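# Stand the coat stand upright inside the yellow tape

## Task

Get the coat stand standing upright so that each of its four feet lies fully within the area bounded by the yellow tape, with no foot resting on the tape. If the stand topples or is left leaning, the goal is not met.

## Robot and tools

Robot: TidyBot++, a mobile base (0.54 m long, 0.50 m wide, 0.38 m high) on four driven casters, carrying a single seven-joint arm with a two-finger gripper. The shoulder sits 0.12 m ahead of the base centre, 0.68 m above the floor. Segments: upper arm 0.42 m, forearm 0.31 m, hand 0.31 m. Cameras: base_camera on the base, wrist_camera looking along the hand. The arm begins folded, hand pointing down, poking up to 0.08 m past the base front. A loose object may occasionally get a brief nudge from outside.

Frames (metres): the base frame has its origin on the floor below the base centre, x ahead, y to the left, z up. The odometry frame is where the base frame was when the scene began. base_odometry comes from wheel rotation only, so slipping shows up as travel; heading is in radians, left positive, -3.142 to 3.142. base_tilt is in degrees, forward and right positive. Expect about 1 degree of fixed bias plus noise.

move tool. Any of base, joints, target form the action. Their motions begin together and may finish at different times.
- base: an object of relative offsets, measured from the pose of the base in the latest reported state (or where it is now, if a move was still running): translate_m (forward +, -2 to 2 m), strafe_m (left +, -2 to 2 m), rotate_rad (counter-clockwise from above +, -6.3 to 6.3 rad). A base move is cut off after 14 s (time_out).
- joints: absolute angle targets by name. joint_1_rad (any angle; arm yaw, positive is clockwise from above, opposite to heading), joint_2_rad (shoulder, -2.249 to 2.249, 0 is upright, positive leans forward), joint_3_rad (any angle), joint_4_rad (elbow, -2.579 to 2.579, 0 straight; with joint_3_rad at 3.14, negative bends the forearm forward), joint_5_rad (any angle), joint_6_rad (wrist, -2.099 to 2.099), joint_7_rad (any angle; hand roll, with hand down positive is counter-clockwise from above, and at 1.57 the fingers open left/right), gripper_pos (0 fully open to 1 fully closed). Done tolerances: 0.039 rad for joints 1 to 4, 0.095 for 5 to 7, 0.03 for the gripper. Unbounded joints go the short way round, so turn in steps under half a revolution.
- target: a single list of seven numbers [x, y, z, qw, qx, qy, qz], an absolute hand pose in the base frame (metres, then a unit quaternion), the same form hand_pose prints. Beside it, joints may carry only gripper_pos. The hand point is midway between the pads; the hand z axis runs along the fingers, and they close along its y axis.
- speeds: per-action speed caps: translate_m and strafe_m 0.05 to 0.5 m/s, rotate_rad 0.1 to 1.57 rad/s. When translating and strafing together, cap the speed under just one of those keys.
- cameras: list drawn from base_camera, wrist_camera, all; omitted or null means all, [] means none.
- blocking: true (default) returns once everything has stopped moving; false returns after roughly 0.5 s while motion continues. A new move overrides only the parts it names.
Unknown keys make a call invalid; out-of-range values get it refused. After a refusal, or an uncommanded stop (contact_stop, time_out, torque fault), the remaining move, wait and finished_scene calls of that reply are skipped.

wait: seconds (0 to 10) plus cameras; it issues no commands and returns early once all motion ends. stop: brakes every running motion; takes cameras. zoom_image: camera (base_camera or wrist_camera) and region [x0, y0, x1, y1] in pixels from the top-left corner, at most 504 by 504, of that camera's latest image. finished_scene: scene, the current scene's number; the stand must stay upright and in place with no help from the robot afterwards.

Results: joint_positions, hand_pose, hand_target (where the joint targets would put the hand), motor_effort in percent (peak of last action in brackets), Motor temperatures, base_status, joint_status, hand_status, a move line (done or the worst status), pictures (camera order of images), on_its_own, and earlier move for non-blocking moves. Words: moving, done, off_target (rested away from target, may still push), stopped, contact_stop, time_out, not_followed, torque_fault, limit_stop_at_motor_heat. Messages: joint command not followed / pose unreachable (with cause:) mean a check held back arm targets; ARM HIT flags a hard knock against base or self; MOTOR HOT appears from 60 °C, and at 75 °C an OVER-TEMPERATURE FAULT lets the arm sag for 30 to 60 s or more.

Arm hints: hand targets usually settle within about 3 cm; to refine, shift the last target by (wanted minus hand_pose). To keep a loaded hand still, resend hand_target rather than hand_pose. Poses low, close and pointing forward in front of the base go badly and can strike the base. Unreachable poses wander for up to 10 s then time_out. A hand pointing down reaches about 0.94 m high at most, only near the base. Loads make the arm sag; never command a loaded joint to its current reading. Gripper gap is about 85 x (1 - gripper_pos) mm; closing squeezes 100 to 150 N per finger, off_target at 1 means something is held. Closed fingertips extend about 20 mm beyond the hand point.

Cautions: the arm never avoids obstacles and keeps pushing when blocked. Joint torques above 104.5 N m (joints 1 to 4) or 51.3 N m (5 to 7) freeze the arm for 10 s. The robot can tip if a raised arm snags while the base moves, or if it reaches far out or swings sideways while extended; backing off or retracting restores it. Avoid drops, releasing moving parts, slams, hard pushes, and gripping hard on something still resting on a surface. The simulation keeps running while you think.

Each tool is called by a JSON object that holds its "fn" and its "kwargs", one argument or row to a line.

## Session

{"fn": "move", "kwargs": {
  "joints": {"joint_6_rad": 0.2}
}}

Scene clock: 1.70 s.
Motor temperatures (°C): [32 35 29 30 36 39 32]
move: done
base_odometry: x=+0.000 y=+0.000 heading=+0.000
base_tilt: forward=+0.3 right=+0.4
base_status: not commanded
joint_positions: joint_1_rad=-0.032 joint_2_rad=-0.365 joint_3_rad=+3.166 joint_4_rad=-2.554 joint_5_rad=-0.039 joint_6_rad=+0.170 joint_7_rad=+1.539 gripper_pos=+0.000
joint_status: all done
motor_effort: joint_1_rad=-1(2) joint_2_rad=-7(7) joint_3_rad=+0(1) joint_4_rad=+19(20) joint_5_rad=-1(1) joint_6_rad=+8(8) joint_7_rad=+0(1)
hand_pose: x=+0.5059 y=+0.0022 z=+0.7579 quat_wxyz=(-0.022, +0.846, -0.030, +0.532) (m; base frame)
hand_target: x=+0.5089 y=+0.0018 z=+0.7648 quat_wxyz=(-0.022, +0.839, -0.030, +0.543) (m; base frame)
hand_status: not commanded
pictures: base_camera, wrist_camera
Images, in order (width x height): base_camera 644x364, wrist_camera 644x476.

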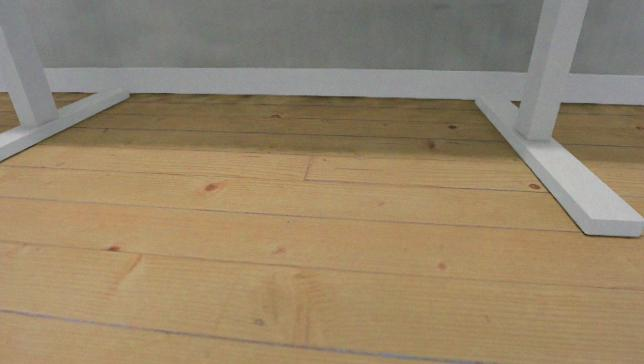

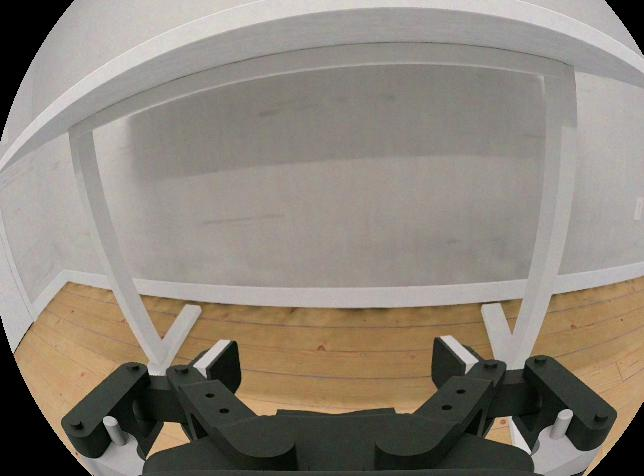

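{"fn": "move", "kwargs": {
  "base": {"rotate_rad": 1.3},
  "joints": {"joint_6_rad": -0.1}
}}

Scene clock: 11.73 s.
move: done
base_odometry: x=+0.000 y=+0.000 heading=+1.299
base_tilt: forward=+0.3 right=+0.4
base_status: done
joint_positions: joint_1_rad=-0.032 joint_2_rad=-0.365 joint_3_rad=+3.166 joint_4_rad=-2.554 joint_5_rad=-0.039 joint_6_rad=-0.077 joint_7_rad=+1.539 gripper_pos=+0.000
joint_status: all done
motor_effort: joint_1_rad=-1(2) joint_2_rad=-6(7) joint_3_rad=+0(2) joint_4_rad=+19(21) joint_5_rad=+0(1) joint_6_rad=+7(8) joint_7_rad=+0(1)
hand_pose: x=+0.4643 y=+0.0053 z=+0.6933 quat_wxyz=(-0.022, +0.905, -0.029, +0.423) (m; base frame)
hand_target: x=+0.4586 y=+0.0056 z=+0.6866 quat_wxyz=(-0.022, +0.911, -0.029, +0.412) (m; base frame)
hand_status: not commanded
pictures: base_camera, wrist_camera
Images, in order (width x height): base_camera 644x364, wrist_camera 644x476.

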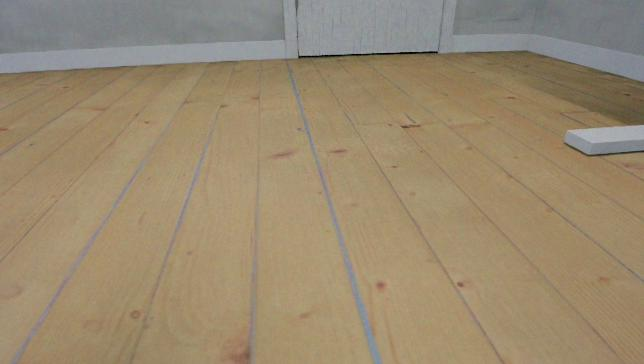

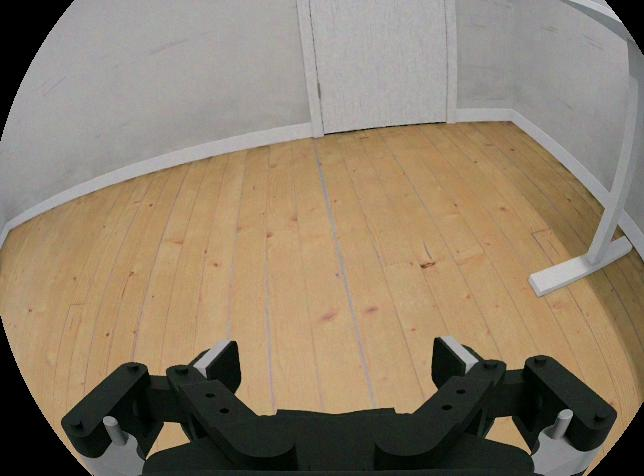

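{"fn": "move", "kwargs": {
  "base": {"rotate_rad": 1.5}
}}

Scene clock: 16.90 s.
move: done
base_odometry: x=+0.000 y=+0.000 heading=+2.798
base_tilt: forward=+0.3 right=+0.5
base_status: done
joint_positions: joint_1_rad=-0.032 joint_2_rad=-0.365 joint_3_rad=+3.166 joint_4_rad=-2.554 joint_5_rad=-0.039 joint_6_rad=-0.077 joint_7_rad=+1.539 gripper_pos=+0.000
joint_status: not commanded
motor_effort: joint_1_rad=+0(3) joint_2_rad=-6(7) joint_3_rad=+1(2) joint_4_rad=+19(19) joint_5_rad=+0(1) joint_6_rad=+6(7) joint_7_rad=+0(1)
hand_pose: x=+0.4643 y=+0.0054 z=+0.6933 quat_wxyz=(-0.022, +0.905, -0.029, +0.423) (m; base frame)
hand_target: x=+0.4586 y=+0.0056 z=+0.6866 quat_wxyz=(-0.022, +0.911, -0.029, +0.412) (m; base frame)
hand_status: not commanded
pictures: base_camera, wrist_camera
Images, in order (width x height): base_camera 644x364, wrist_camera 644x476.

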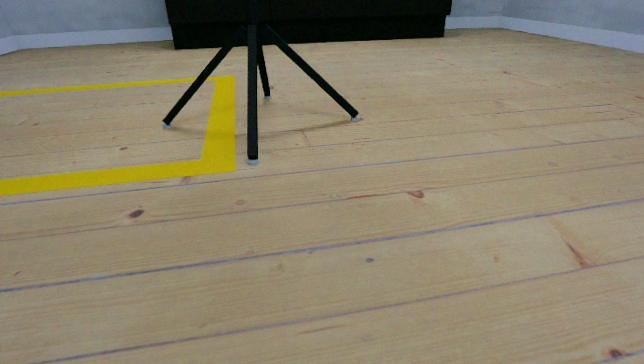

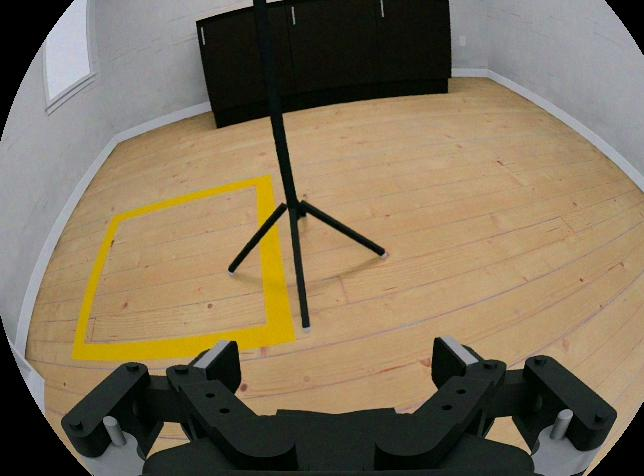

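{"fn": "move", "kwargs": {
  "base": {"translate_m": 0.2, "strafe_m": 0.115},
  "joints": {"joint_1_rad": 0.0, "joint_2_rad": 0.592, "joint_3_rad": 3.1416, "joint_4_rad": -2.095, "joint_5_rad": 0.0, "joint_6_rad": 1.13, "joint_7_rad": 1.571}
}}

Scene clock: 41.67 s.
move: done
base_odometry: x=-0.227 y=-0.041 heading=+2.799
base_tilt: forward=+0.4 right=+0.4
base_status: done
joint_positions: joint_1_rad=-0.024 joint_2_rad=+0.583 joint_3_rad=+3.155 joint_4_rad=-2.108 joint_5_rad=-0.039 joint_6_rad=+1.097 joint_7_rad=+1.539 gripper_pos=+0.000
joint_status: all done
motor_effort: joint_1_rad=-1(3) joint_2_rad=-34(35) joint_3_rad=+0(2) joint_4_rad=+14(21) joint_5_rad=+0(2) joint_6_rad=+8(9) joint_7_rad=+0(1)
hand_pose: x=+0.7987 y=-0.0004 z=+0.7431 quat_wxyz=(-0.007, +0.715, -0.023, +0.699) (m; base frame)
hand_target: x=+0.8031 y=+0.0013 z=+0.7528 quat_wxyz=(+0.000, +0.702, +0.000, +0.712) (m; base frame)
hand_status: not commanded
pictures: base_camera, wrist_camera
Images, in order (width x height): base_camera 644x364, wrist_camera 644x476.

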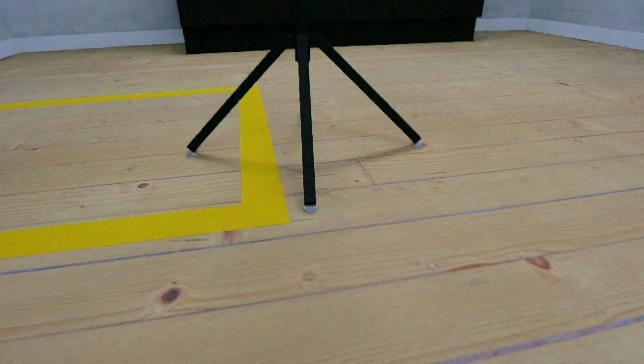

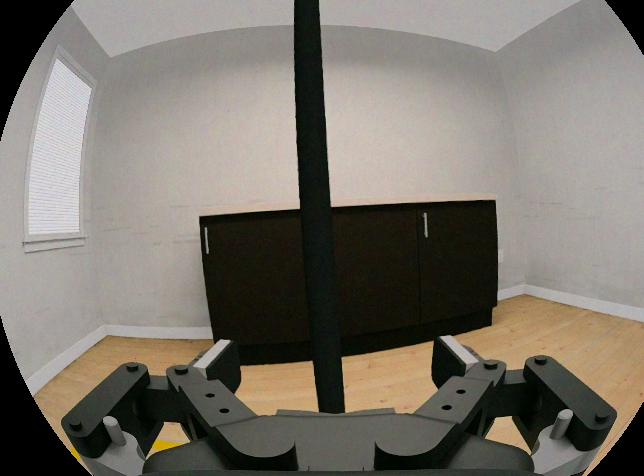

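{"fn": "move", "kwargs": {
  "base": {"translate_m": 0.188, "strafe_m": 0.005},
  "speeds": {"translate_m": 0.2}
}}

Scene clock: 57.00 s.
move: done
base_odometry: x=-0.406 y=+0.017 heading=+2.799
base_tilt: forward=+0.3 right=+0.5
base_status: done
joint_positions: joint_1_rad=-0.023 joint_2_rad=+0.585 joint_3_rad=+3.154 joint_4_rad=-2.102 joint_5_rad=-0.039 joint_6_rad=+1.101 joint_7_rad=+1.539 gripper_pos=+0.000
joint_status: not commanded
motor_effort: joint_1_rad=-1(3) joint_2_rad=-34(35) joint_3_rad=+0(1) joint_4_rad=+13(15) joint_5_rad=+1(1) joint_6_rad=+8(9) joint_7_rad=+0(1)
hand_pose: x=+0.8005 y=-0.0007 z=+0.7449 quat_wxyz=(-0.007, +0.712, -0.023, +0.701) (m; base frame)
hand_target: x=+0.8031 y=+0.0013 z=+0.7528 quat_wxyz=(+0.000, +0.702, +0.000, +0.712) (m; base frame)
hand_status: not commanded
pictures: base_camera, wrist_camera
Images, in order (width x height): base_camera 644x364, wrist_camera 644x476.

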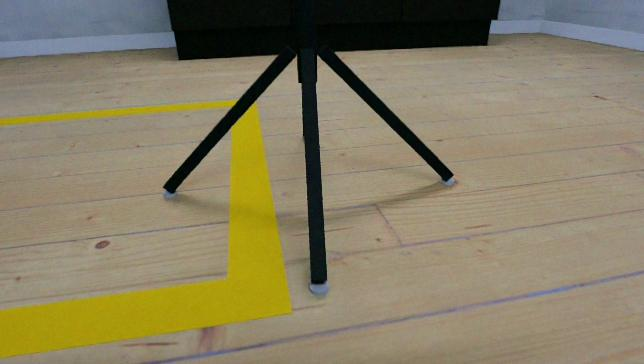

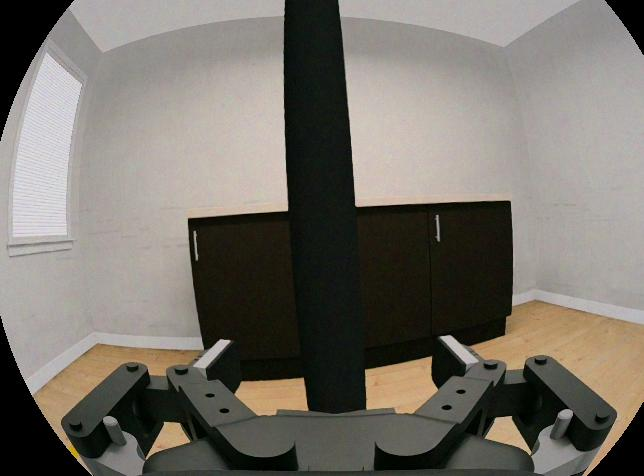

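{"fn": "move", "kwargs": {
  "joints": {"gripper_pos": 0.8},
  "cameras": []
}}

{"fn": "move", "kwargs": {
  "joints": {"joint_2_rad": 0.45, "joint_4_rad": -2.02, "joint_6_rad": 1.22},
  "cameras": []
}}

{"fn": "move", "kwargs": {
  "joints": {"joint_2_rad": 0.352, "joint_4_rad": -1.972, "joint_6_rad": 1.292}
}}

Scene clock: 87.30 s.
move: done
base_odometry: x=-0.406 y=+0.017 heading=+2.799
base_tilt: forward=+0.4 right=+0.5
base_status: not commanded
joint_positions: joint_1_rad=-0.022 joint_2_rad=+0.585 joint_3_rad=+3.151 joint_4_rad=-2.104 joint_5_rad=-0.035 joint_6_rad=+1.104 joint_7_rad=+1.539 gripper_pos=+0.800
joint_status: all done
motor_effort: joint_1_rad=-1(2) joint_2_rad=-34(35) joint_3_rad=+1(3) joint_4_rad=+16(18) joint_5_rad=+0(2) joint_6_rad=+9(9) joint_7_rad=+0(1)
hand_pose: x=+0.8000 y=+0.0011 z=+0.7448 quat_wxyz=(-0.008, +0.712, -0.021, +0.702) (m; base frame)
hand_target: x=+0.8031 y=+0.0013 z=+0.7528 quat_wxyz=(+0.000, +0.702, +0.000, +0.712) (m; base frame)
hand_status: not commanded
pictures: none
No camera images: "cameras" was empty.

Scene clock: 88.53 s.
move: done
base_odometry: x=-0.406 y=+0.017 heading=+2.799
base_tilt: forward=+0.3 right=+0.5
base_status: not commanded
joint_positions: joint_1_rad=-0.021 joint_2_rad=+0.480 joint_3_rad=+3.151 joint_4_rad=-2.037 joint_5_rad=-0.035 joint_6_rad=+1.192 joint_7_rad=+1.539 gripper_pos=+0.800
joint_status: all done
motor_effort: joint_1_rad=-1(2) joint_2_rad=-33(41) joint_3_rad=+0(1) joint_4_rad=+18(23) joint_5_rad=+0(1) joint_6_rad=+8(13) joint_7_rad=-1(1)
hand_pose: x=+0.7990 y=+0.0006 z=+0.8763 quat_wxyz=(-0.011, +0.614, -0.021, +0.789) (m; base frame)
hand_target: x=+0.7930 y=+0.0013 z=+0.9127 quat_wxyz=(+0.000, +0.585, +0.000, +0.811) (m; base frame)
hand_status: not commanded
pictures: none
No camera images: "cameras" was empty.

Scene clock: 89.53 s.
move: done
base_odometry: x=-0.406 y=+0.017 heading=+2.799
base_tilt: forward=+0.3 right=+0.5
base_status: not commanded
joint_positions: joint_1_rad=-0.021 joint_2_rad=+0.372 joint_3_rad=+3.151 joint_4_rad=-1.975 joint_5_rad=-0.035 joint_6_rad=+1.268 joint_7_rad=+1.539 gripper_pos=+0.800
joint_status: all done
motor_effort: joint_1_rad=-1(2) joint_2_rad=-31(37) joint_3_rad=+0(1) joint_4_rad=+17(19) joint_5_rad=+0(1) joint_6_rad=+8(10) joint_7_rad=-1(1)
hand_pose: x=+0.7709 y=+0.0000 z=+1.0003 quat_wxyz=(-0.014, +0.514, -0.021, +0.858) (m; base frame)
hand_target: x=+0.7606 y=+0.0013 z=+1.0215 quat_wxyz=(+0.000, +0.493, +0.000, +0.870) (m; base frame)
hand_status: not commanded
pictures: base_camera, wrist_camera
Images, in order (width x height): base_camera 644x364, wrist_camera 644x476.

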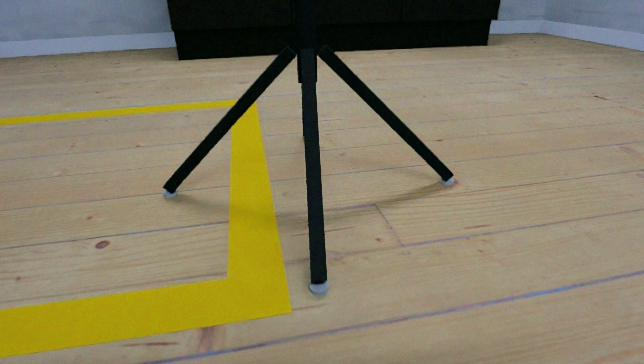

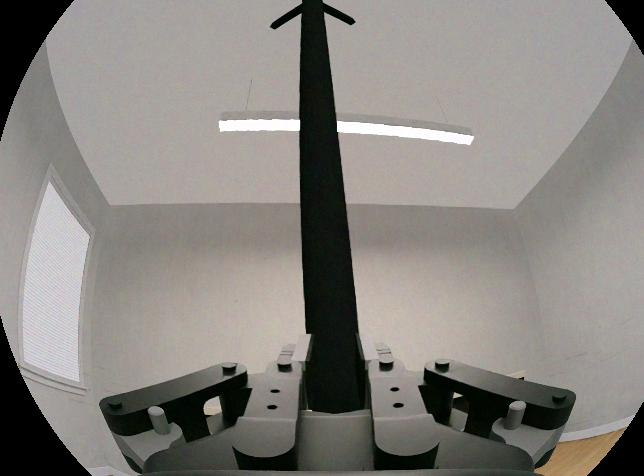

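{"fn": "move", "kwargs": {
  "joints": {"gripper_pos": 0.5},
  "cameras": []
}}

{"fn": "move", "kwargs": {
  "joints": {"joint_2_rad": 0.592, "joint_4_rad": -2.095, "joint_6_rad": 1.13},
  "cameras": ["wrist_camera"]
}}

{"fn": "move", "kwargs": {
  "joints": {"gripper_pos": 1.0}
}}

Scene clock: 100.63 s.
move: done
base_odometry: x=-0.406 y=+0.017 heading=+2.799
base_tilt: forward=+0.3 right=+0.5
base_status: not commanded
joint_positions: joint_1_rad=-0.021 joint_2_rad=+0.372 joint_3_rad=+3.151 joint_4_rad=-1.975 joint_5_rad=-0.035 joint_6_rad=+1.268 joint_7_rad=+1.539 gripper_pos=+0.500
joint_status: all done
motor_effort: joint_1_rad=-1(2) joint_2_rad=-31(32) joint_3_rad=+0(1) joint_4_rad=+18(18) joint_5_rad=+0(1) joint_6_rad=+8(8) joint_7_rad=+0(0)
hand_pose: x=+0.7709 y=+0.0000 z=+1.0003 quat_wxyz=(-0.014, +0.514, -0.021, +0.858) (m; base frame)
hand_target: x=+0.7606 y=+0.0013 z=+1.0215 quat_wxyz=(+0.000, +0.493, +0.000, +0.870) (m; base frame)
hand_status: not commanded
pictures: none
No camera images: "cameras" was empty.

Scene clock: 101.90 s.
move: done
base_odometry: x=-0.406 y=+0.017 heading=+2.799
base_tilt: forward=+0.4 right=+0.5
base_status: not commanded
joint_positions: joint_1_rad=-0.021 joint_2_rad=+0.604 joint_3_rad=+3.151 joint_4_rad=-2.085 joint_5_rad=-0.035 joint_6_rad=+1.159 joint_7_rad=+1.539 gripper_pos=+0.500
joint_status: all done
motor_effort: joint_1_rad=-1(2) joint_2_rad=-35(39) joint_3_rad=+0(1) joint_4_rad=+14(18) joint_5_rad=+0(1) joint_6_rad=+8(11) joint_7_rad=+0(1)
hand_pose: x=+0.8064 y=+0.0009 z=+0.7580 quat_wxyz=(-0.008, +0.692, -0.021, +0.721) (m; base frame)
hand_target: x=+0.8031 y=+0.0013 z=+0.7528 quat_wxyz=(+0.000, +0.702, +0.000, +0.712) (m; base frame)
hand_status: not commanded
pictures: wrist_camera
Images, in order (width x height): wrist_camera 644x476.

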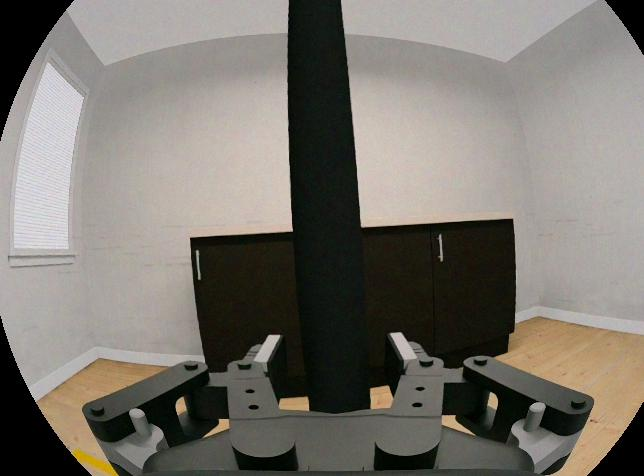

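Scene clock: 102.73 s.
move: done
base_odometry: x=-0.406 y=+0.017 heading=+2.799
base_tilt: forward=+0.3 right=+0.5
base_status: not commanded
joint_positions: joint_1_rad=-0.020 joint_2_rad=+0.600 joint_3_rad=+3.151 joint_4_rad=-2.103 joint_5_rad=-0.035 joint_6_rad=+1.159 joint_7_rad=+1.539 gripper_pos=+0.999
joint_status: all done
motor_effort: joint_1_rad=-2(2) joint_2_rad=-32(38) joint_3_rad=+1(1) joint_4_rad=+18(23) joint_5_rad=+1(1) joint_6_rad=+7(9) joint_7_rad=+0(1)
hand_pose: x=+0.8013 y=+0.0003 z=+0.7525 quat_wxyz=(-0.008, +0.697, -0.021, +0.716) (m; base frame)
hand_target: x=+0.8031 y=+0.0013 z=+0.7528 quat_wxyz=(+0.000, +0.702, +0.000, +0.712) (m; base frame)
hand_status: not commanded
pictures: base_camera, wrist_camera
Images, in order (width x height): base_camera 644x364, wrist_camera 644x476.

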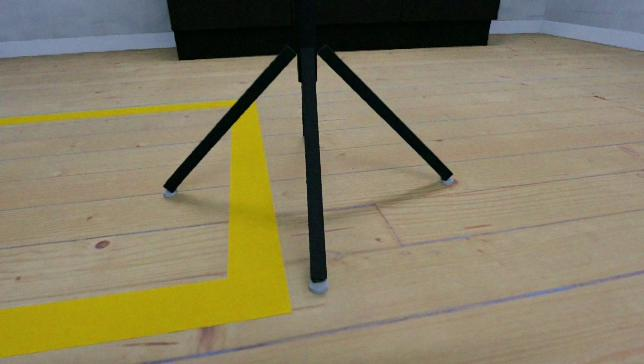

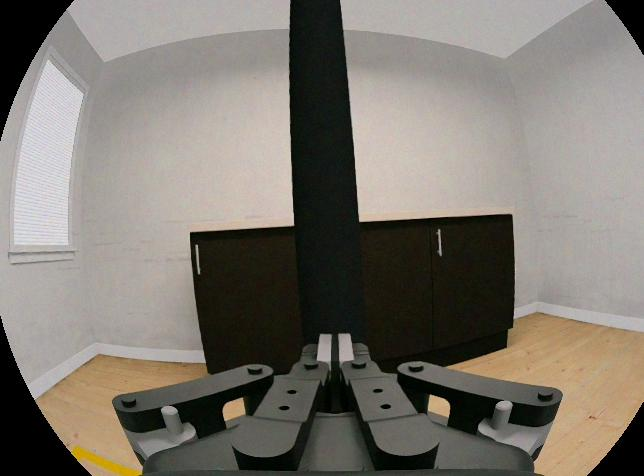

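{"fn": "move", "kwargs": {
  "joints": {"gripper_pos": 0.0},
  "cameras": []
}}

{"fn": "move", "kwargs": {
  "base": {"translate_m": 0.042},
  "speeds": {"translate_m": 0.1}
}}

Scene clock: 117.30 s.
move: done
base_odometry: x=-0.406 y=+0.017 heading=+2.799
base_tilt: forward=+0.3 right=+0.5
base_status: not commanded
joint_positions: joint_1_rad=-0.019 joint_2_rad=+0.600 joint_3_rad=+3.148 joint_4_rad=-2.093 joint_5_rad=-0.034 joint_6_rad=+1.159 joint_7_rad=+1.539 gripper_pos=+0.000
joint_status: all done
motor_effort: joint_1_rad=-1(2) joint_2_rad=-35(36) joint_3_rad=+0(2) joint_4_rad=+14(19) joint_5_rad=+0(1) joint_6_rad=+8(9) joint_7_rad=+0(1)
hand_pose: x=+0.8040 y=+0.0015 z=+0.7568 quat_wxyz=(-0.009, +0.694, -0.021, +0.720) (m; base frame)
hand_target: x=+0.8031 y=+0.0013 z=+0.7528 quat_wxyz=(+0.000, +0.702, +0.000, +0.712) (m; base frame)
hand_status: not commanded
pictures: none
No camera images: "cameras" was empty.

Scene clock: 118.27 s.
move: done
base_odometry: x=-0.446 y=+0.031 heading=+2.800
base_tilt: forward=+0.3 right=+0.5
base_status: done
joint_positions: joint_1_rad=-0.019 joint_2_rad=+0.600 joint_3_rad=+3.148 joint_4_rad=-2.093 joint_5_rad=-0.034 joint_6_rad=+1.159 joint_7_rad=+1.539 gripper_pos=+0.000
joint_status: not commanded
motor_effort: joint_1_rad=-1(2) joint_2_rad=-35(36) joint_3_rad=+0(1) joint_4_rad=+13(15) joint_5_rad=+0(1) joint_6_rad=+9(9) joint_7_rad=+0(1)
hand_pose: x=+0.8040 y=+0.0013 z=+0.7568 quat_wxyz=(-0.009, +0.694, -0.021, +0.720) (m; base frame)
hand_target: x=+0.8031 y=+0.0013 z=+0.7528 quat_wxyz=(+0.000, +0.702, +0.000, +0.712) (m; base frame)
hand_status: not commanded
pictures: base_camera, wrist_camera
Images, in order (width x height): base_camera 644x364, wrist_camera 644x476.

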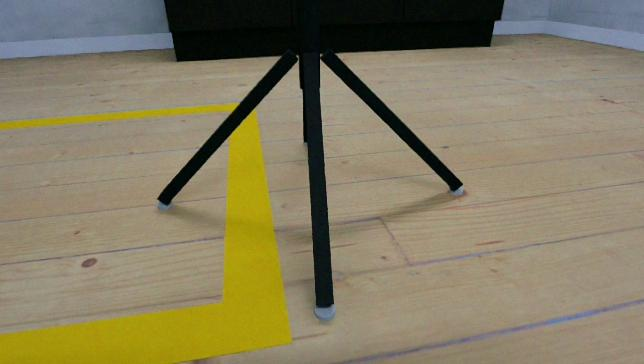

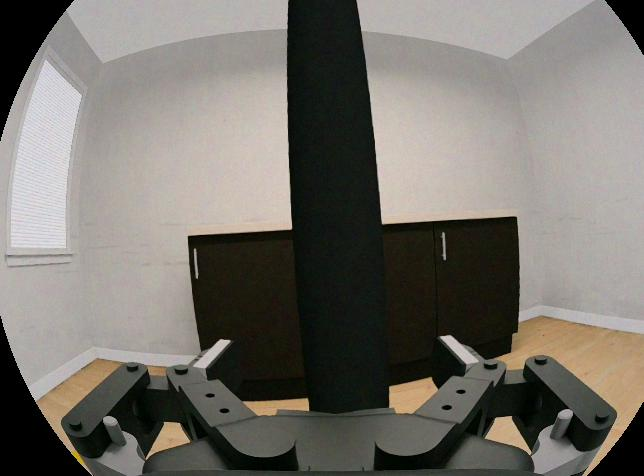

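{"fn": "move", "kwargs": {
  "joints": {"gripper_pos": 0.85},
  "cameras": ["wrist_camera"]
}}

Scene clock: 127.37 s.
move: off_target
base_odometry: x=-0.446 y=+0.031 heading=+2.800
base_tilt: forward=+0.3 right=+0.4
base_status: not commanded
joint_positions: joint_1_rad=-0.011 joint_2_rad=+0.600 joint_3_rad=+3.149 joint_4_rad=-2.093 joint_5_rad=-0.028 joint_6_rad=+1.158 joint_7_rad=+1.544 gripper_pos=+0.669
joint_status: gripper_pos off_target (ended at +0.669, target +0.850)
motor_effort: joint_1_rad=-1(7) joint_2_rad=-34(36) joint_3_rad=+0(5) joint_4_rad=+13(17) joint_5_rad=+0(4) joint_6_rad=+8(10) joint_7_rad=+0(2)
hand_pose: x=+0.8040 y=-0.0033 z=+0.7564 quat_wxyz=(-0.005, +0.694, -0.020, +0.719) (m; base frame)
hand_target: x=+0.8031 y=+0.0013 z=+0.7528 quat_wxyz=(+0.000, +0.702, +0.000, +0.712) (m; base frame)
hand_status: not commanded
pictures: wrist_camera
Images, in order (width x height): wrist_camera 644x476.

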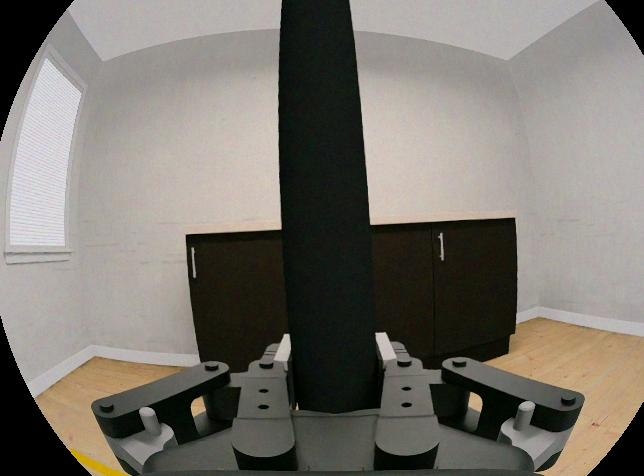

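{"fn": "move", "kwargs": {
  "joints": {"joint_2_rad": 0.45, "joint_4_rad": -2.02, "joint_6_rad": 1.22},
  "cameras": []
}}

{"fn": "move", "kwargs": {
  "joints": {"joint_2_rad": 0.352, "joint_4_rad": -1.972, "joint_6_rad": 1.28}
}}

Scene clock: 137.10 s.
move: off_target
base_odometry: x=-0.446 y=+0.031 heading=+2.800
base_tilt: forward=+0.4 right=+0.5
base_status: not commanded
joint_positions: joint_1_rad=-0.011 joint_2_rad=+0.597 joint_3_rad=+3.149 joint_4_rad=-2.093 joint_5_rad=-0.028 joint_6_rad=+1.157 joint_7_rad=+1.544 gripper_pos=+0.669
joint_status: joint_2_rad off_target (ended at +0.597, target +0.450); joint_4_rad off_target (ended at -2.093, target -2.020); the others done
motor_effort: joint_1_rad=-1(2) joint_2_rad=-53(53) joint_3_rad=+0(1) joint_4_rad=+26(26) joint_5_rad=+0(1) joint_6_rad=+21(22) joint_7_rad=-1(1)
hand_pose: x=+0.8039 y=-0.0032 z=+0.7585 quat_wxyz=(-0.005, +0.693, -0.020, +0.720) (m; base frame)
hand_target: x=+0.7930 y=+0.0013 z=+0.9128 quat_wxyz=(+0.000, +0.585, +0.000, +0.811) (m; base frame)
hand_status: not commanded
pictures: none
No camera images: "cameras" was empty.

Scene clock: 138.00 s.
move: off_target
base_odometry: x=-0.446 y=+0.031 heading=+2.800
base_tilt: forward=+0.3 right=+0.5
base_status: not commanded
joint_positions: joint_1_rad=-0.011 joint_2_rad=+0.593 joint_3_rad=+3.149 joint_4_rad=-2.093 joint_5_rad=-0.028 joint_6_rad=+1.154 joint_7_rad=+1.544 gripper_pos=+0.669
joint_status: joint_2_rad off_target (ended at +0.593, target +0.352); joint_4_rad off_target (ended at -2.093, target -1.972); joint_6_rad off_target (ended at +1.154, target +1.280)
motor_effort: joint_1_rad=-1(2) joint_2_rad=-68(69) joint_3_rad=+0(1) joint_4_rad=+36(36) joint_5_rad=-1(1) joint_6_rad=+32(33) joint_7_rad=-1(2)
hand_pose: x=+0.8037 y=-0.0032 z=+0.7603 quat_wxyz=(-0.005, +0.693, -0.020, +0.721) (m; base frame)
hand_target: x=+0.7625 y=+0.0013 z=+1.0182 quat_wxyz=(+0.000, +0.499, +0.000, +0.867) (m; base frame)
hand_status: not commanded
pictures: base_camera, wrist_camera
Images, in order (width x height): base_camera 644x364, wrist_camera 644x476.

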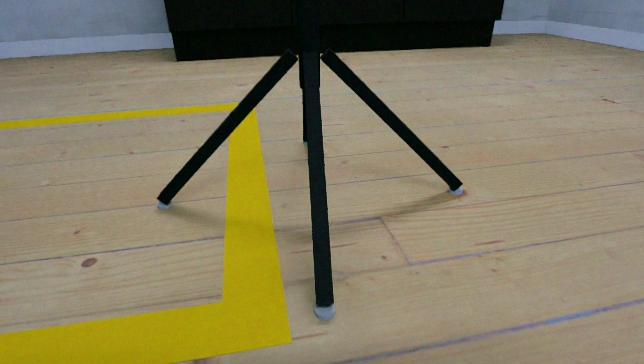

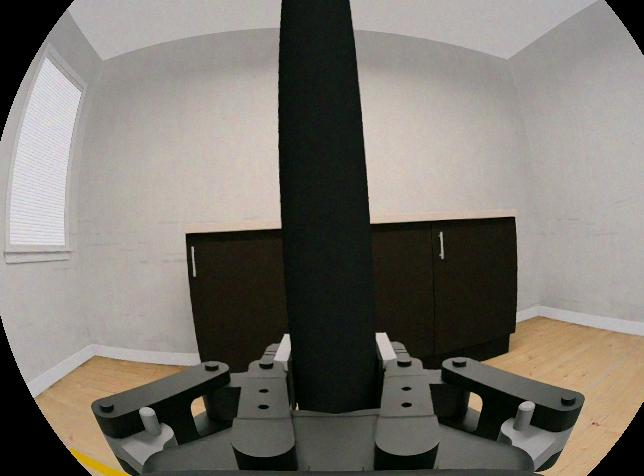

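{"fn": "move", "kwargs": {
  "joints": {"joint_2_rad": 0.29, "joint_4_rad": -1.945, "joint_6_rad": 1.25},
  "cameras": []
}}

{"fn": "move", "kwargs": {
  "joints": {"joint_2_rad": 0.235, "joint_4_rad": -1.926, "joint_6_rad": 1.19}
}}

Scene clock: 146.23 s.
move: off_target
base_odometry: x=-0.446 y=+0.031 heading=+2.800
base_tilt: forward=+0.4 right=+0.5
base_status: not commanded
joint_positions: joint_1_rad=-0.011 joint_2_rad=+0.519 joint_3_rad=+3.149 joint_4_rad=-2.072 joint_5_rad=-0.028 joint_6_rad=+1.123 joint_7_rad=+1.547 gripper_pos=+0.669
joint_status: joint_2_rad off_target (ended at +0.519, target +0.290); joint_4_rad off_target (ended at -2.072, target -1.945); joint_6_rad off_target (ended at +1.123, target +1.250)
motor_effort: joint_1_rad=-1(1) joint_2_rad=-68(73) joint_3_rad=+1(1) joint_4_rad=+38(39) joint_5_rad=+1(1) joint_6_rad=+32(35) joint_7_rad=+1(2)
hand_pose: x=+0.8017 y=-0.0031 z=+0.8111 quat_wxyz=(-0.005, +0.670, -0.019, +0.742) (m; base frame)
hand_target: x=+0.7462 y=+0.0013 z=+1.0633 quat_wxyz=(+0.000, +0.473, +0.000, +0.881) (m; base frame)
hand_status: not commanded
pictures: none
No camera images: "cameras" was empty.

Scene clock: 147.17 s.
move: off_target
base_odometry: x=-0.446 y=+0.031 heading=+2.800
base_tilt: forward=+0.4 right=+0.5
base_status: not commanded
joint_positions: joint_1_rad=-0.011 joint_2_rad=+0.470 joint_3_rad=+3.149 joint_4_rad=-2.064 joint_5_rad=-0.028 joint_6_rad=+1.063 joint_7_rad=+1.547 gripper_pos=+0.669
joint_status: joint_2_rad off_target (ended at +0.470, target +0.235); joint_4_rad off_target (ended at -2.064, target -1.926); joint_6_rad off_target (ended at +1.063, target +1.190)
motor_effort: joint_1_rad=-1(2) joint_2_rad=-68(70) joint_3_rad=+0(1) joint_4_rad=+40(41) joint_5_rad=+0(1) joint_6_rad=+34(35) joint_7_rad=+0(1)
hand_pose: x=+0.7988 y=-0.0030 z=+0.8296 quat_wxyz=(-0.006, +0.671, -0.019, +0.741) (m; base frame)
hand_target: x=+0.7351 y=+0.0013 z=+1.0918 quat_wxyz=(+0.000, +0.467, +0.000, +0.884) (m; base frame)
hand_status: not commanded
pictures: base_camera, wrist_camera
Images, in order (width x height): base_camera 644x364, wrist_camera 644x476.

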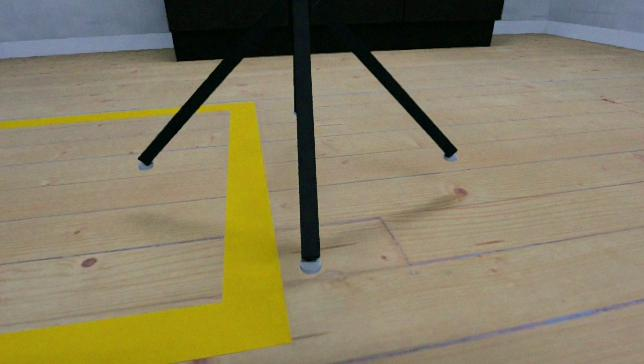

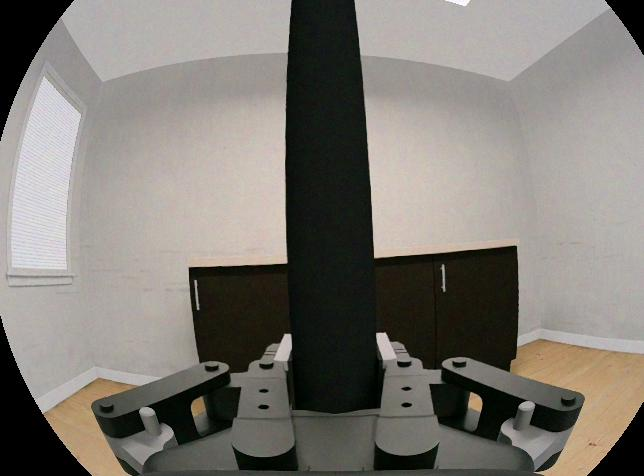

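{"fn": "move", "kwargs": {
  "base": {"translate_m": 0.065, "strafe_m": 0.541},
  "speeds": {"strafe_m": 0.3},
  "joints": {"joint_2_rad": 0.26, "joint_4_rad": -1.935, "joint_6_rad": 1.15}
}}

Scene clock: 167.63 s.
Motor temperatures (°C): [32 42 29 31 36 40 32]
move: off_target
base_odometry: x=-0.688 y=-0.457 heading=+2.800
base_tilt: forward=+0.4 right=+0.4
base_status: done
joint_positions: joint_1_rad=-0.006 joint_2_rad=+0.470 joint_3_rad=+3.140 joint_4_rad=-2.059 joint_5_rad=-0.022 joint_6_rad=+1.030 joint_7_rad=+1.547 gripper_pos=+0.669
joint_status: joint_2_rad off_target (ended at +0.470, target +0.260); joint_4_rad off_target (ended at -2.059, target -1.935); joint_6_rad off_target (ended at +1.030, target +1.150)
motor_effort: joint_1_rad=-1(7) joint_2_rad=-67(69) joint_3_rad=+0(4) joint_4_rad=+40(42) joint_5_rad=+1(3) joint_6_rad=+33(35) joint_7_rad=+0(1)
hand_pose: x=+0.8008 y=+0.0000 z=+0.8219 quat_wxyz=(-0.009, +0.681, -0.017, +0.732) (m; base frame)
hand_target: x=+0.7515 y=+0.0013 z=+1.0609 quat_wxyz=(+0.000, +0.499, +0.000, +0.867) (m; base frame)
hand_status: not commanded
pictures: base_camera, wrist_camera
Images, in order (width x height): base_camera 644x364, wrist_camera 644x476.

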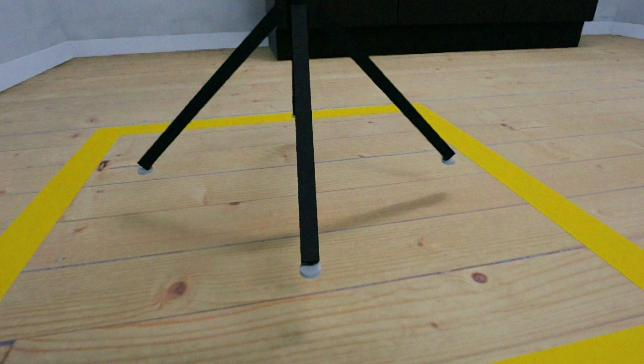

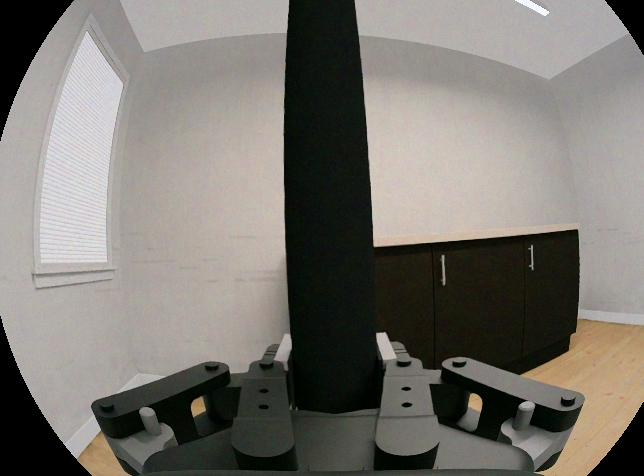

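{"fn": "move", "kwargs": {
  "base": {"translate_m": 0.02, "strafe_m": 0.03},
  "speeds": {"strafe_m": 0.15},
  "joints": {"joint_2_rad": 0.29, "joint_4_rad": -1.945, "joint_6_rad": 1.185},
  "cameras": []
}}

{"fn": "move", "kwargs": {
  "joints": {"joint_2_rad": 0.325, "joint_4_rad": -1.957, "joint_6_rad": 1.225},
  "cameras": []
}}

{"fn": "move", "kwargs": {
  "joints": {"joint_2_rad": 0.36, "joint_4_rad": -1.969, "joint_6_rad": 1.262}
}}

Scene clock: 188.63 s.
move: off_target
base_odometry: x=-0.717 y=-0.479 heading=+2.800
base_tilt: forward=+0.4 right=+0.5
base_status: done
joint_positions: joint_1_rad=-0.008 joint_2_rad=+0.486 joint_3_rad=+3.138 joint_4_rad=-2.061 joint_5_rad=-0.014 joint_6_rad=+1.037 joint_7_rad=+1.547 gripper_pos=+0.669
joint_status: joint_2_rad off_target (ended at +0.486, target +0.290); joint_4_rad off_target (ended at -2.061, target -1.945); joint_6_rad off_target (ended at +1.037, target +1.185)
motor_effort: joint_1_rad=-1(6) joint_2_rad=-68(70) joint_3_rad=+0(3) joint_4_rad=+40(42) joint_5_rad=-1(3) joint_6_rad=+33(34) joint_7_rad=+0(1)
hand_pose: x=+0.8022 y=+0.0054 z=+0.8120 quat_wxyz=(-0.012, +0.685, -0.012, +0.728) (m; base frame)
hand_target: x=+0.7569 y=+0.0013 z=+1.0461 quat_wxyz=(+0.000, +0.501, +0.000, +0.865) (m; base frame)
hand_status: not commanded
pictures: none
No camera images: "cameras" was empty.

Scene clock: 189.47 s.
move: off_target
base_odometry: x=-0.717 y=-0.479 heading=+2.800
base_tilt: forward=+0.4 right=+0.5
base_status: not commanded
joint_positions: joint_1_rad=-0.008 joint_2_rad=+0.515 joint_3_rad=+3.138 joint_4_rad=-2.062 joint_5_rad=-0.014 joint_6_rad=+1.062 joint_7_rad=+1.547 gripper_pos=+0.669
joint_status: joint_2_rad off_target (ended at +0.515, target +0.325); joint_4_rad off_target (ended at -2.062, target -1.957); joint_6_rad off_target (ended at +1.062, target +1.225)
motor_effort: joint_1_rad=-1(2) joint_2_rad=-68(70) joint_3_rad=+0(1) joint_4_rad=+39(41) joint_5_rad=+0(1) joint_6_rad=+32(34) joint_7_rad=-1(1)
hand_pose: x=+0.8052 y=+0.0053 z=+0.7995 quat_wxyz=(-0.012, +0.687, -0.012, +0.726) (m; base frame)
hand_target: x=+0.7626 y=+0.0013 z=+1.0283 quat_wxyz=(+0.000, +0.504, +0.000, +0.864) (m; base frame)
hand_status: not commanded
pictures: none
No camera images: "cameras" was empty.

Scene clock: 190.37 s.
move: off_target
base_odometry: x=-0.717 y=-0.479 heading=+2.800
base_tilt: forward=+0.4 right=+0.5
base_status: not commanded
joint_positions: joint_1_rad=-0.008 joint_2_rad=+0.555 joint_3_rad=+3.138 joint_4_rad=-2.072 joint_5_rad=-0.014 joint_6_rad=+1.091 joint_7_rad=+1.547 gripper_pos=+0.669
joint_status: joint_2_rad off_target (ended at +0.555, target +0.360); joint_4_rad off_target (ended at -2.072, target -1.969); joint_6_rad off_target (ended at +1.091, target +1.262)
motor_effort: joint_1_rad=-1(2) joint_2_rad=-69(71) joint_3_rad=+0(0) joint_4_rad=+38(39) joint_5_rad=+0(1) joint_6_rad=+34(35) joint_7_rad=-1(1)
hand_pose: x=+0.8064 y=+0.0053 z=+0.7768 quat_wxyz=(-0.012, +0.695, -0.012, +0.719) (m; base frame)
hand_target: x=+0.7681 y=+0.0013 z=+1.0097 quat_wxyz=(+0.000, +0.509, +0.000, +0.861) (m; base frame)
hand_status: not commanded
pictures: base_camera, wrist_camera
Images, in order (width x height): base_camera 644x364, wrist_camera 644x476.

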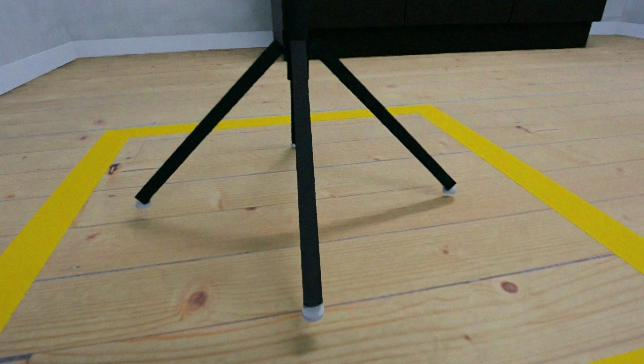

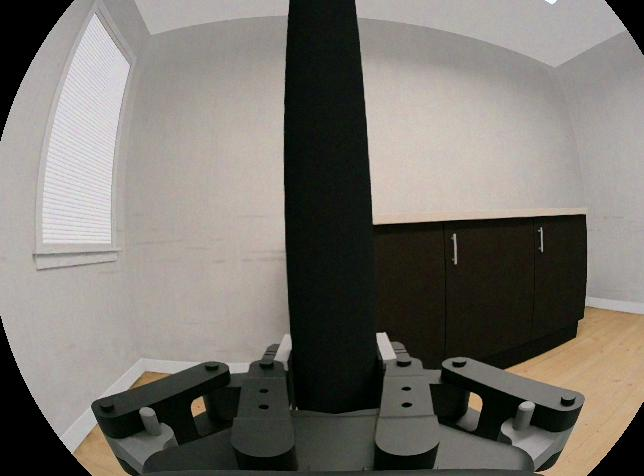

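{"fn": "move", "kwargs": {
  "joints": {"joint_2_rad": 0.385, "joint_4_rad": -1.978, "joint_6_rad": 1.288},
  "cameras": []
}}

{"fn": "move", "kwargs": {
  "joints": {"joint_2_rad": 0.405, "joint_4_rad": -1.985, "joint_6_rad": 1.308},
  "cameras": ["base_camera"]
}}

{"fn": "move", "kwargs": {
  "joints": {"joint_2_rad": 0.43, "joint_4_rad": -2.0, "joint_6_rad": 1.3}
}}

Scene clock: 202.80 s.
move: off_target
base_odometry: x=-0.717 y=-0.479 heading=+2.800
base_tilt: forward=+0.3 right=+0.4
base_status: not commanded
joint_positions: joint_1_rad=-0.008 joint_2_rad=+0.575 joint_3_rad=+3.138 joint_4_rad=-2.077 joint_5_rad=-0.014 joint_6_rad=+1.118 joint_7_rad=+1.547 gripper_pos=+0.669
joint_status: joint_2_rad off_target (ended at +0.575, target +0.385); joint_4_rad off_target (ended at -2.076, target -1.978); joint_6_rad off_target (ended at +1.118, target +1.288)
motor_effort: joint_1_rad=-2(2) joint_2_rad=-69(70) joint_3_rad=+0(0) joint_4_rad=+37(38) joint_5_rad=-1(1) joint_6_rad=+33(34) joint_7_rad=+0(1)
hand_pose: x=+0.8068 y=+0.0052 z=+0.7692 quat_wxyz=(-0.011, +0.694, -0.012, +0.720) (m; base frame)
hand_target: x=+0.7716 y=+0.0013 z=+0.9960 quat_wxyz=(+0.000, +0.512, +0.000, +0.859) (m; base frame)
hand_status: not commanded
pictures: none
No camera images: "cameras" was empty.

Scene clock: 203.40 s.
move: off_target
base_odometry: x=-0.717 y=-0.479 heading=+2.800
base_tilt: forward=+0.4 right=+0.5
base_status: not commanded
joint_positions: joint_1_rad=-0.008 joint_2_rad=+0.586 joint_3_rad=+3.138 joint_4_rad=-2.079 joint_5_rad=-0.014 joint_6_rad=+1.140 joint_7_rad=+1.547 gripper_pos=+0.669
joint_status: joint_2_rad off_target (ended at +0.586, target +0.405); joint_4_rad off_target (ended at -2.079, target -1.985); joint_6_rad off_target (ended at +1.140, target +1.308)
motor_effort: joint_1_rad=-1(2) joint_2_rad=-69(70) joint_3_rad=+0(1) joint_4_rad=+36(37) joint_5_rad=-1(1) joint_6_rad=+33(34) joint_7_rad=-1(1)
hand_pose: x=+0.8067 y=+0.0051 z=+0.7673 quat_wxyz=(-0.011, +0.691, -0.012, +0.723) (m; base frame)
hand_target: x=+0.7743 y=+0.0013 z=+0.9850 quat_wxyz=(+0.000, +0.515, +0.000, +0.857) (m; base frame)
hand_status: not commanded
pictures: base_camera
Images, in order (width x height): base_camera 644x364.

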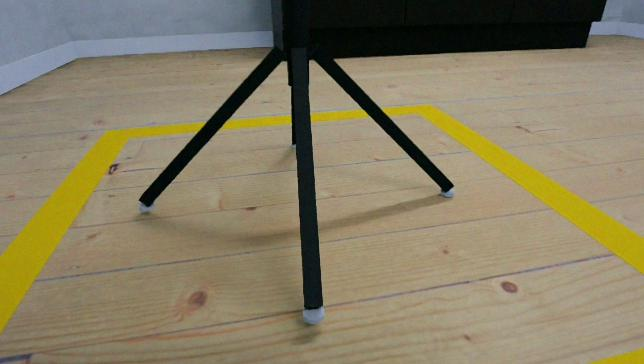

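Scene clock: 204.00 s.
move: off_target
base_odometry: x=-0.717 y=-0.479 heading=+2.800
base_tilt: forward=+0.4 right=+0.4
base_status: not commanded
joint_positions: joint_1_rad=-0.008 joint_2_rad=+0.589 joint_3_rad=+3.138 joint_4_rad=-2.083 joint_5_rad=-0.014 joint_6_rad=+1.147 joint_7_rad=+1.547 gripper_pos=+0.669
joint_status: joint_2_rad off_target (ended at +0.589, target +0.430); joint_4_rad off_target (ended at -2.083, target -2.000); joint_6_rad off_target (ended at +1.147, target +1.300)
motor_effort: joint_1_rad=-1(1) joint_2_rad=-64(68) joint_3_rad=+0(1) joint_4_rad=+34(36) joint_5_rad=+1(1) joint_6_rad=+30(33) joint_7_rad=+0(1)
hand_pose: x=+0.8058 y=+0.0051 z=+0.7658 quat_wxyz=(-0.011, +0.691, -0.012, +0.723) (m; base frame)
hand_target: x=+0.7812 y=+0.0013 z=+0.9590 quat_wxyz=(+0.000, +0.535, +0.000, +0.845) (m; base frame)
hand_status: not commanded
pictures: base_camera, wrist_camera
Images, in order (width x height): base_camera 644x364, wrist_camera 644x476.

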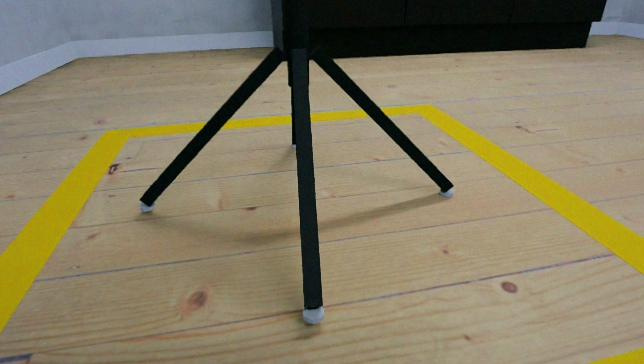

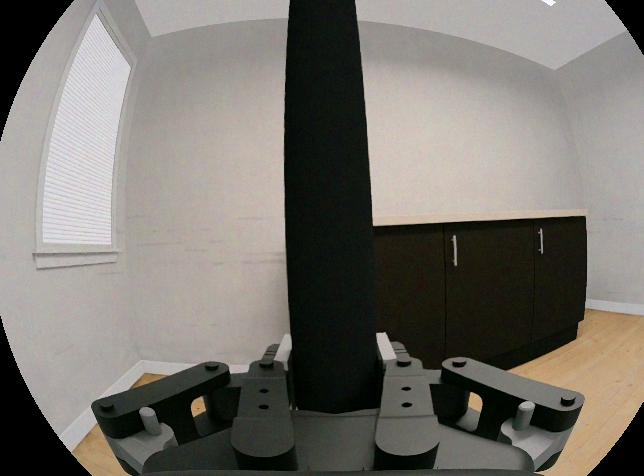

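{"fn": "move", "kwargs": {
  "joints": {"joint_2_rad": 0.47, "joint_4_rad": -2.025, "joint_6_rad": 1.27},
  "cameras": []
}}

{"fn": "move", "kwargs": {
  "joints": {"joint_2_rad": 0.52, "joint_4_rad": -2.05, "joint_6_rad": 1.225},
  "cameras": []
}}

{"fn": "move", "kwargs": {
  "joints": {"joint_2_rad": 0.565, "joint_4_rad": -2.075, "joint_6_rad": 1.185}
}}

Scene clock: 217.40 s.
move: off_target
base_odometry: x=-0.717 y=-0.479 heading=+2.800
base_tilt: forward=+0.4 right=+0.4
base_status: not commanded
joint_positions: joint_1_rad=-0.008 joint_2_rad=+0.589 joint_3_rad=+3.138 joint_4_rad=-2.088 joint_5_rad=-0.014 joint_6_rad=+1.151 joint_7_rad=+1.547 gripper_pos=+0.669
joint_status: joint_2_rad off_target (ended at +0.589, target +0.470); joint_4_rad off_target (ended at -2.088, target -2.025); joint_6_rad off_target (ended at +1.151, target +1.270)
motor_effort: joint_1_rad=+0(2) joint_2_rad=-57(64) joint_3_rad=+0(0) joint_4_rad=+30(34) joint_5_rad=+0(1) joint_6_rad=+24(30) joint_7_rad=+0(1)
hand_pose: x=+0.8046 y=+0.0051 z=+0.7646 quat_wxyz=(-0.011, +0.691, -0.012, +0.723) (m; base frame)
hand_target: x=+0.7918 y=+0.0013 z=+0.9116 quat_wxyz=(+0.000, +0.575, +0.000, +0.818) (m; base frame)
hand_status: not commanded
pictures: none
No camera images: "cameras" was empty.

Scene clock: 218.13 s.
move: off_target
base_odometry: x=-0.717 y=-0.479 heading=+2.800
base_tilt: forward=+0.4 right=+0.5
base_status: not commanded
joint_positions: joint_1_rad=-0.008 joint_2_rad=+0.590 joint_3_rad=+3.138 joint_4_rad=-2.089 joint_5_rad=-0.014 joint_6_rad=+1.151 joint_7_rad=+1.547 gripper_pos=+0.669
joint_status: joint_2_rad off_target (ended at +0.590, target +0.520); joint_4_rad off_target (ended at -2.089, target -2.050); the others done
motor_effort: joint_1_rad=-1(2) joint_2_rad=-48(57) joint_3_rad=+0(0) joint_4_rad=+25(30) joint_5_rad=+0(1) joint_6_rad=+18(24) joint_7_rad=+0(0)
hand_pose: x=+0.8042 y=+0.0051 z=+0.7635 quat_wxyz=(-0.011, +0.692, -0.012, +0.722) (m; base frame)
hand_target: x=+0.8015 y=+0.0013 z=+0.8522 quat_wxyz=(+0.000, +0.623, +0.000, +0.782) (m; base frame)
hand_status: not commanded
pictures: none
No camera images: "cameras" was empty.

Scene clock: 218.83 s.
move: done
base_odometry: x=-0.717 y=-0.479 heading=+2.800
base_tilt: forward=+0.3 right=+0.4
base_status: not commanded
joint_positions: joint_1_rad=-0.008 joint_2_rad=+0.590 joint_3_rad=+3.138 joint_4_rad=-2.091 joint_5_rad=-0.014 joint_6_rad=+1.151 joint_7_rad=+1.547 gripper_pos=+0.669
joint_status: all done
motor_effort: joint_1_rad=-1(2) joint_2_rad=-39(48) joint_3_rad=+0(0) joint_4_rad=+20(26) joint_5_rad=+0(1) joint_6_rad=+12(18) joint_7_rad=+0(0)
hand_pose: x=+0.8038 y=+0.0051 z=+0.7624 quat_wxyz=(-0.011, +0.693, -0.012, +0.721) (m; base frame)
hand_target: x=+0.8046 y=+0.0013 z=+0.7975 quat_wxyz=(+0.000, +0.665, +0.000, +0.747) (m; base frame)
hand_status: not commanded
pictures: base_camera, wrist_camera
Images, in order (width x height): base_camera 644x364, wrist_camera 644x476.

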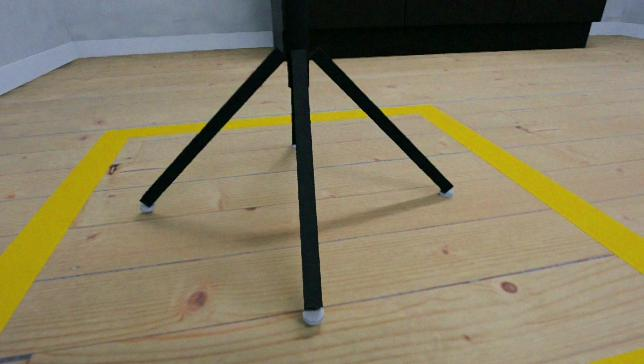

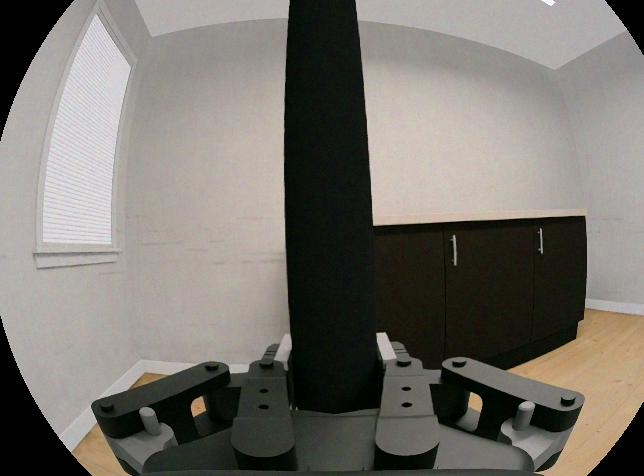

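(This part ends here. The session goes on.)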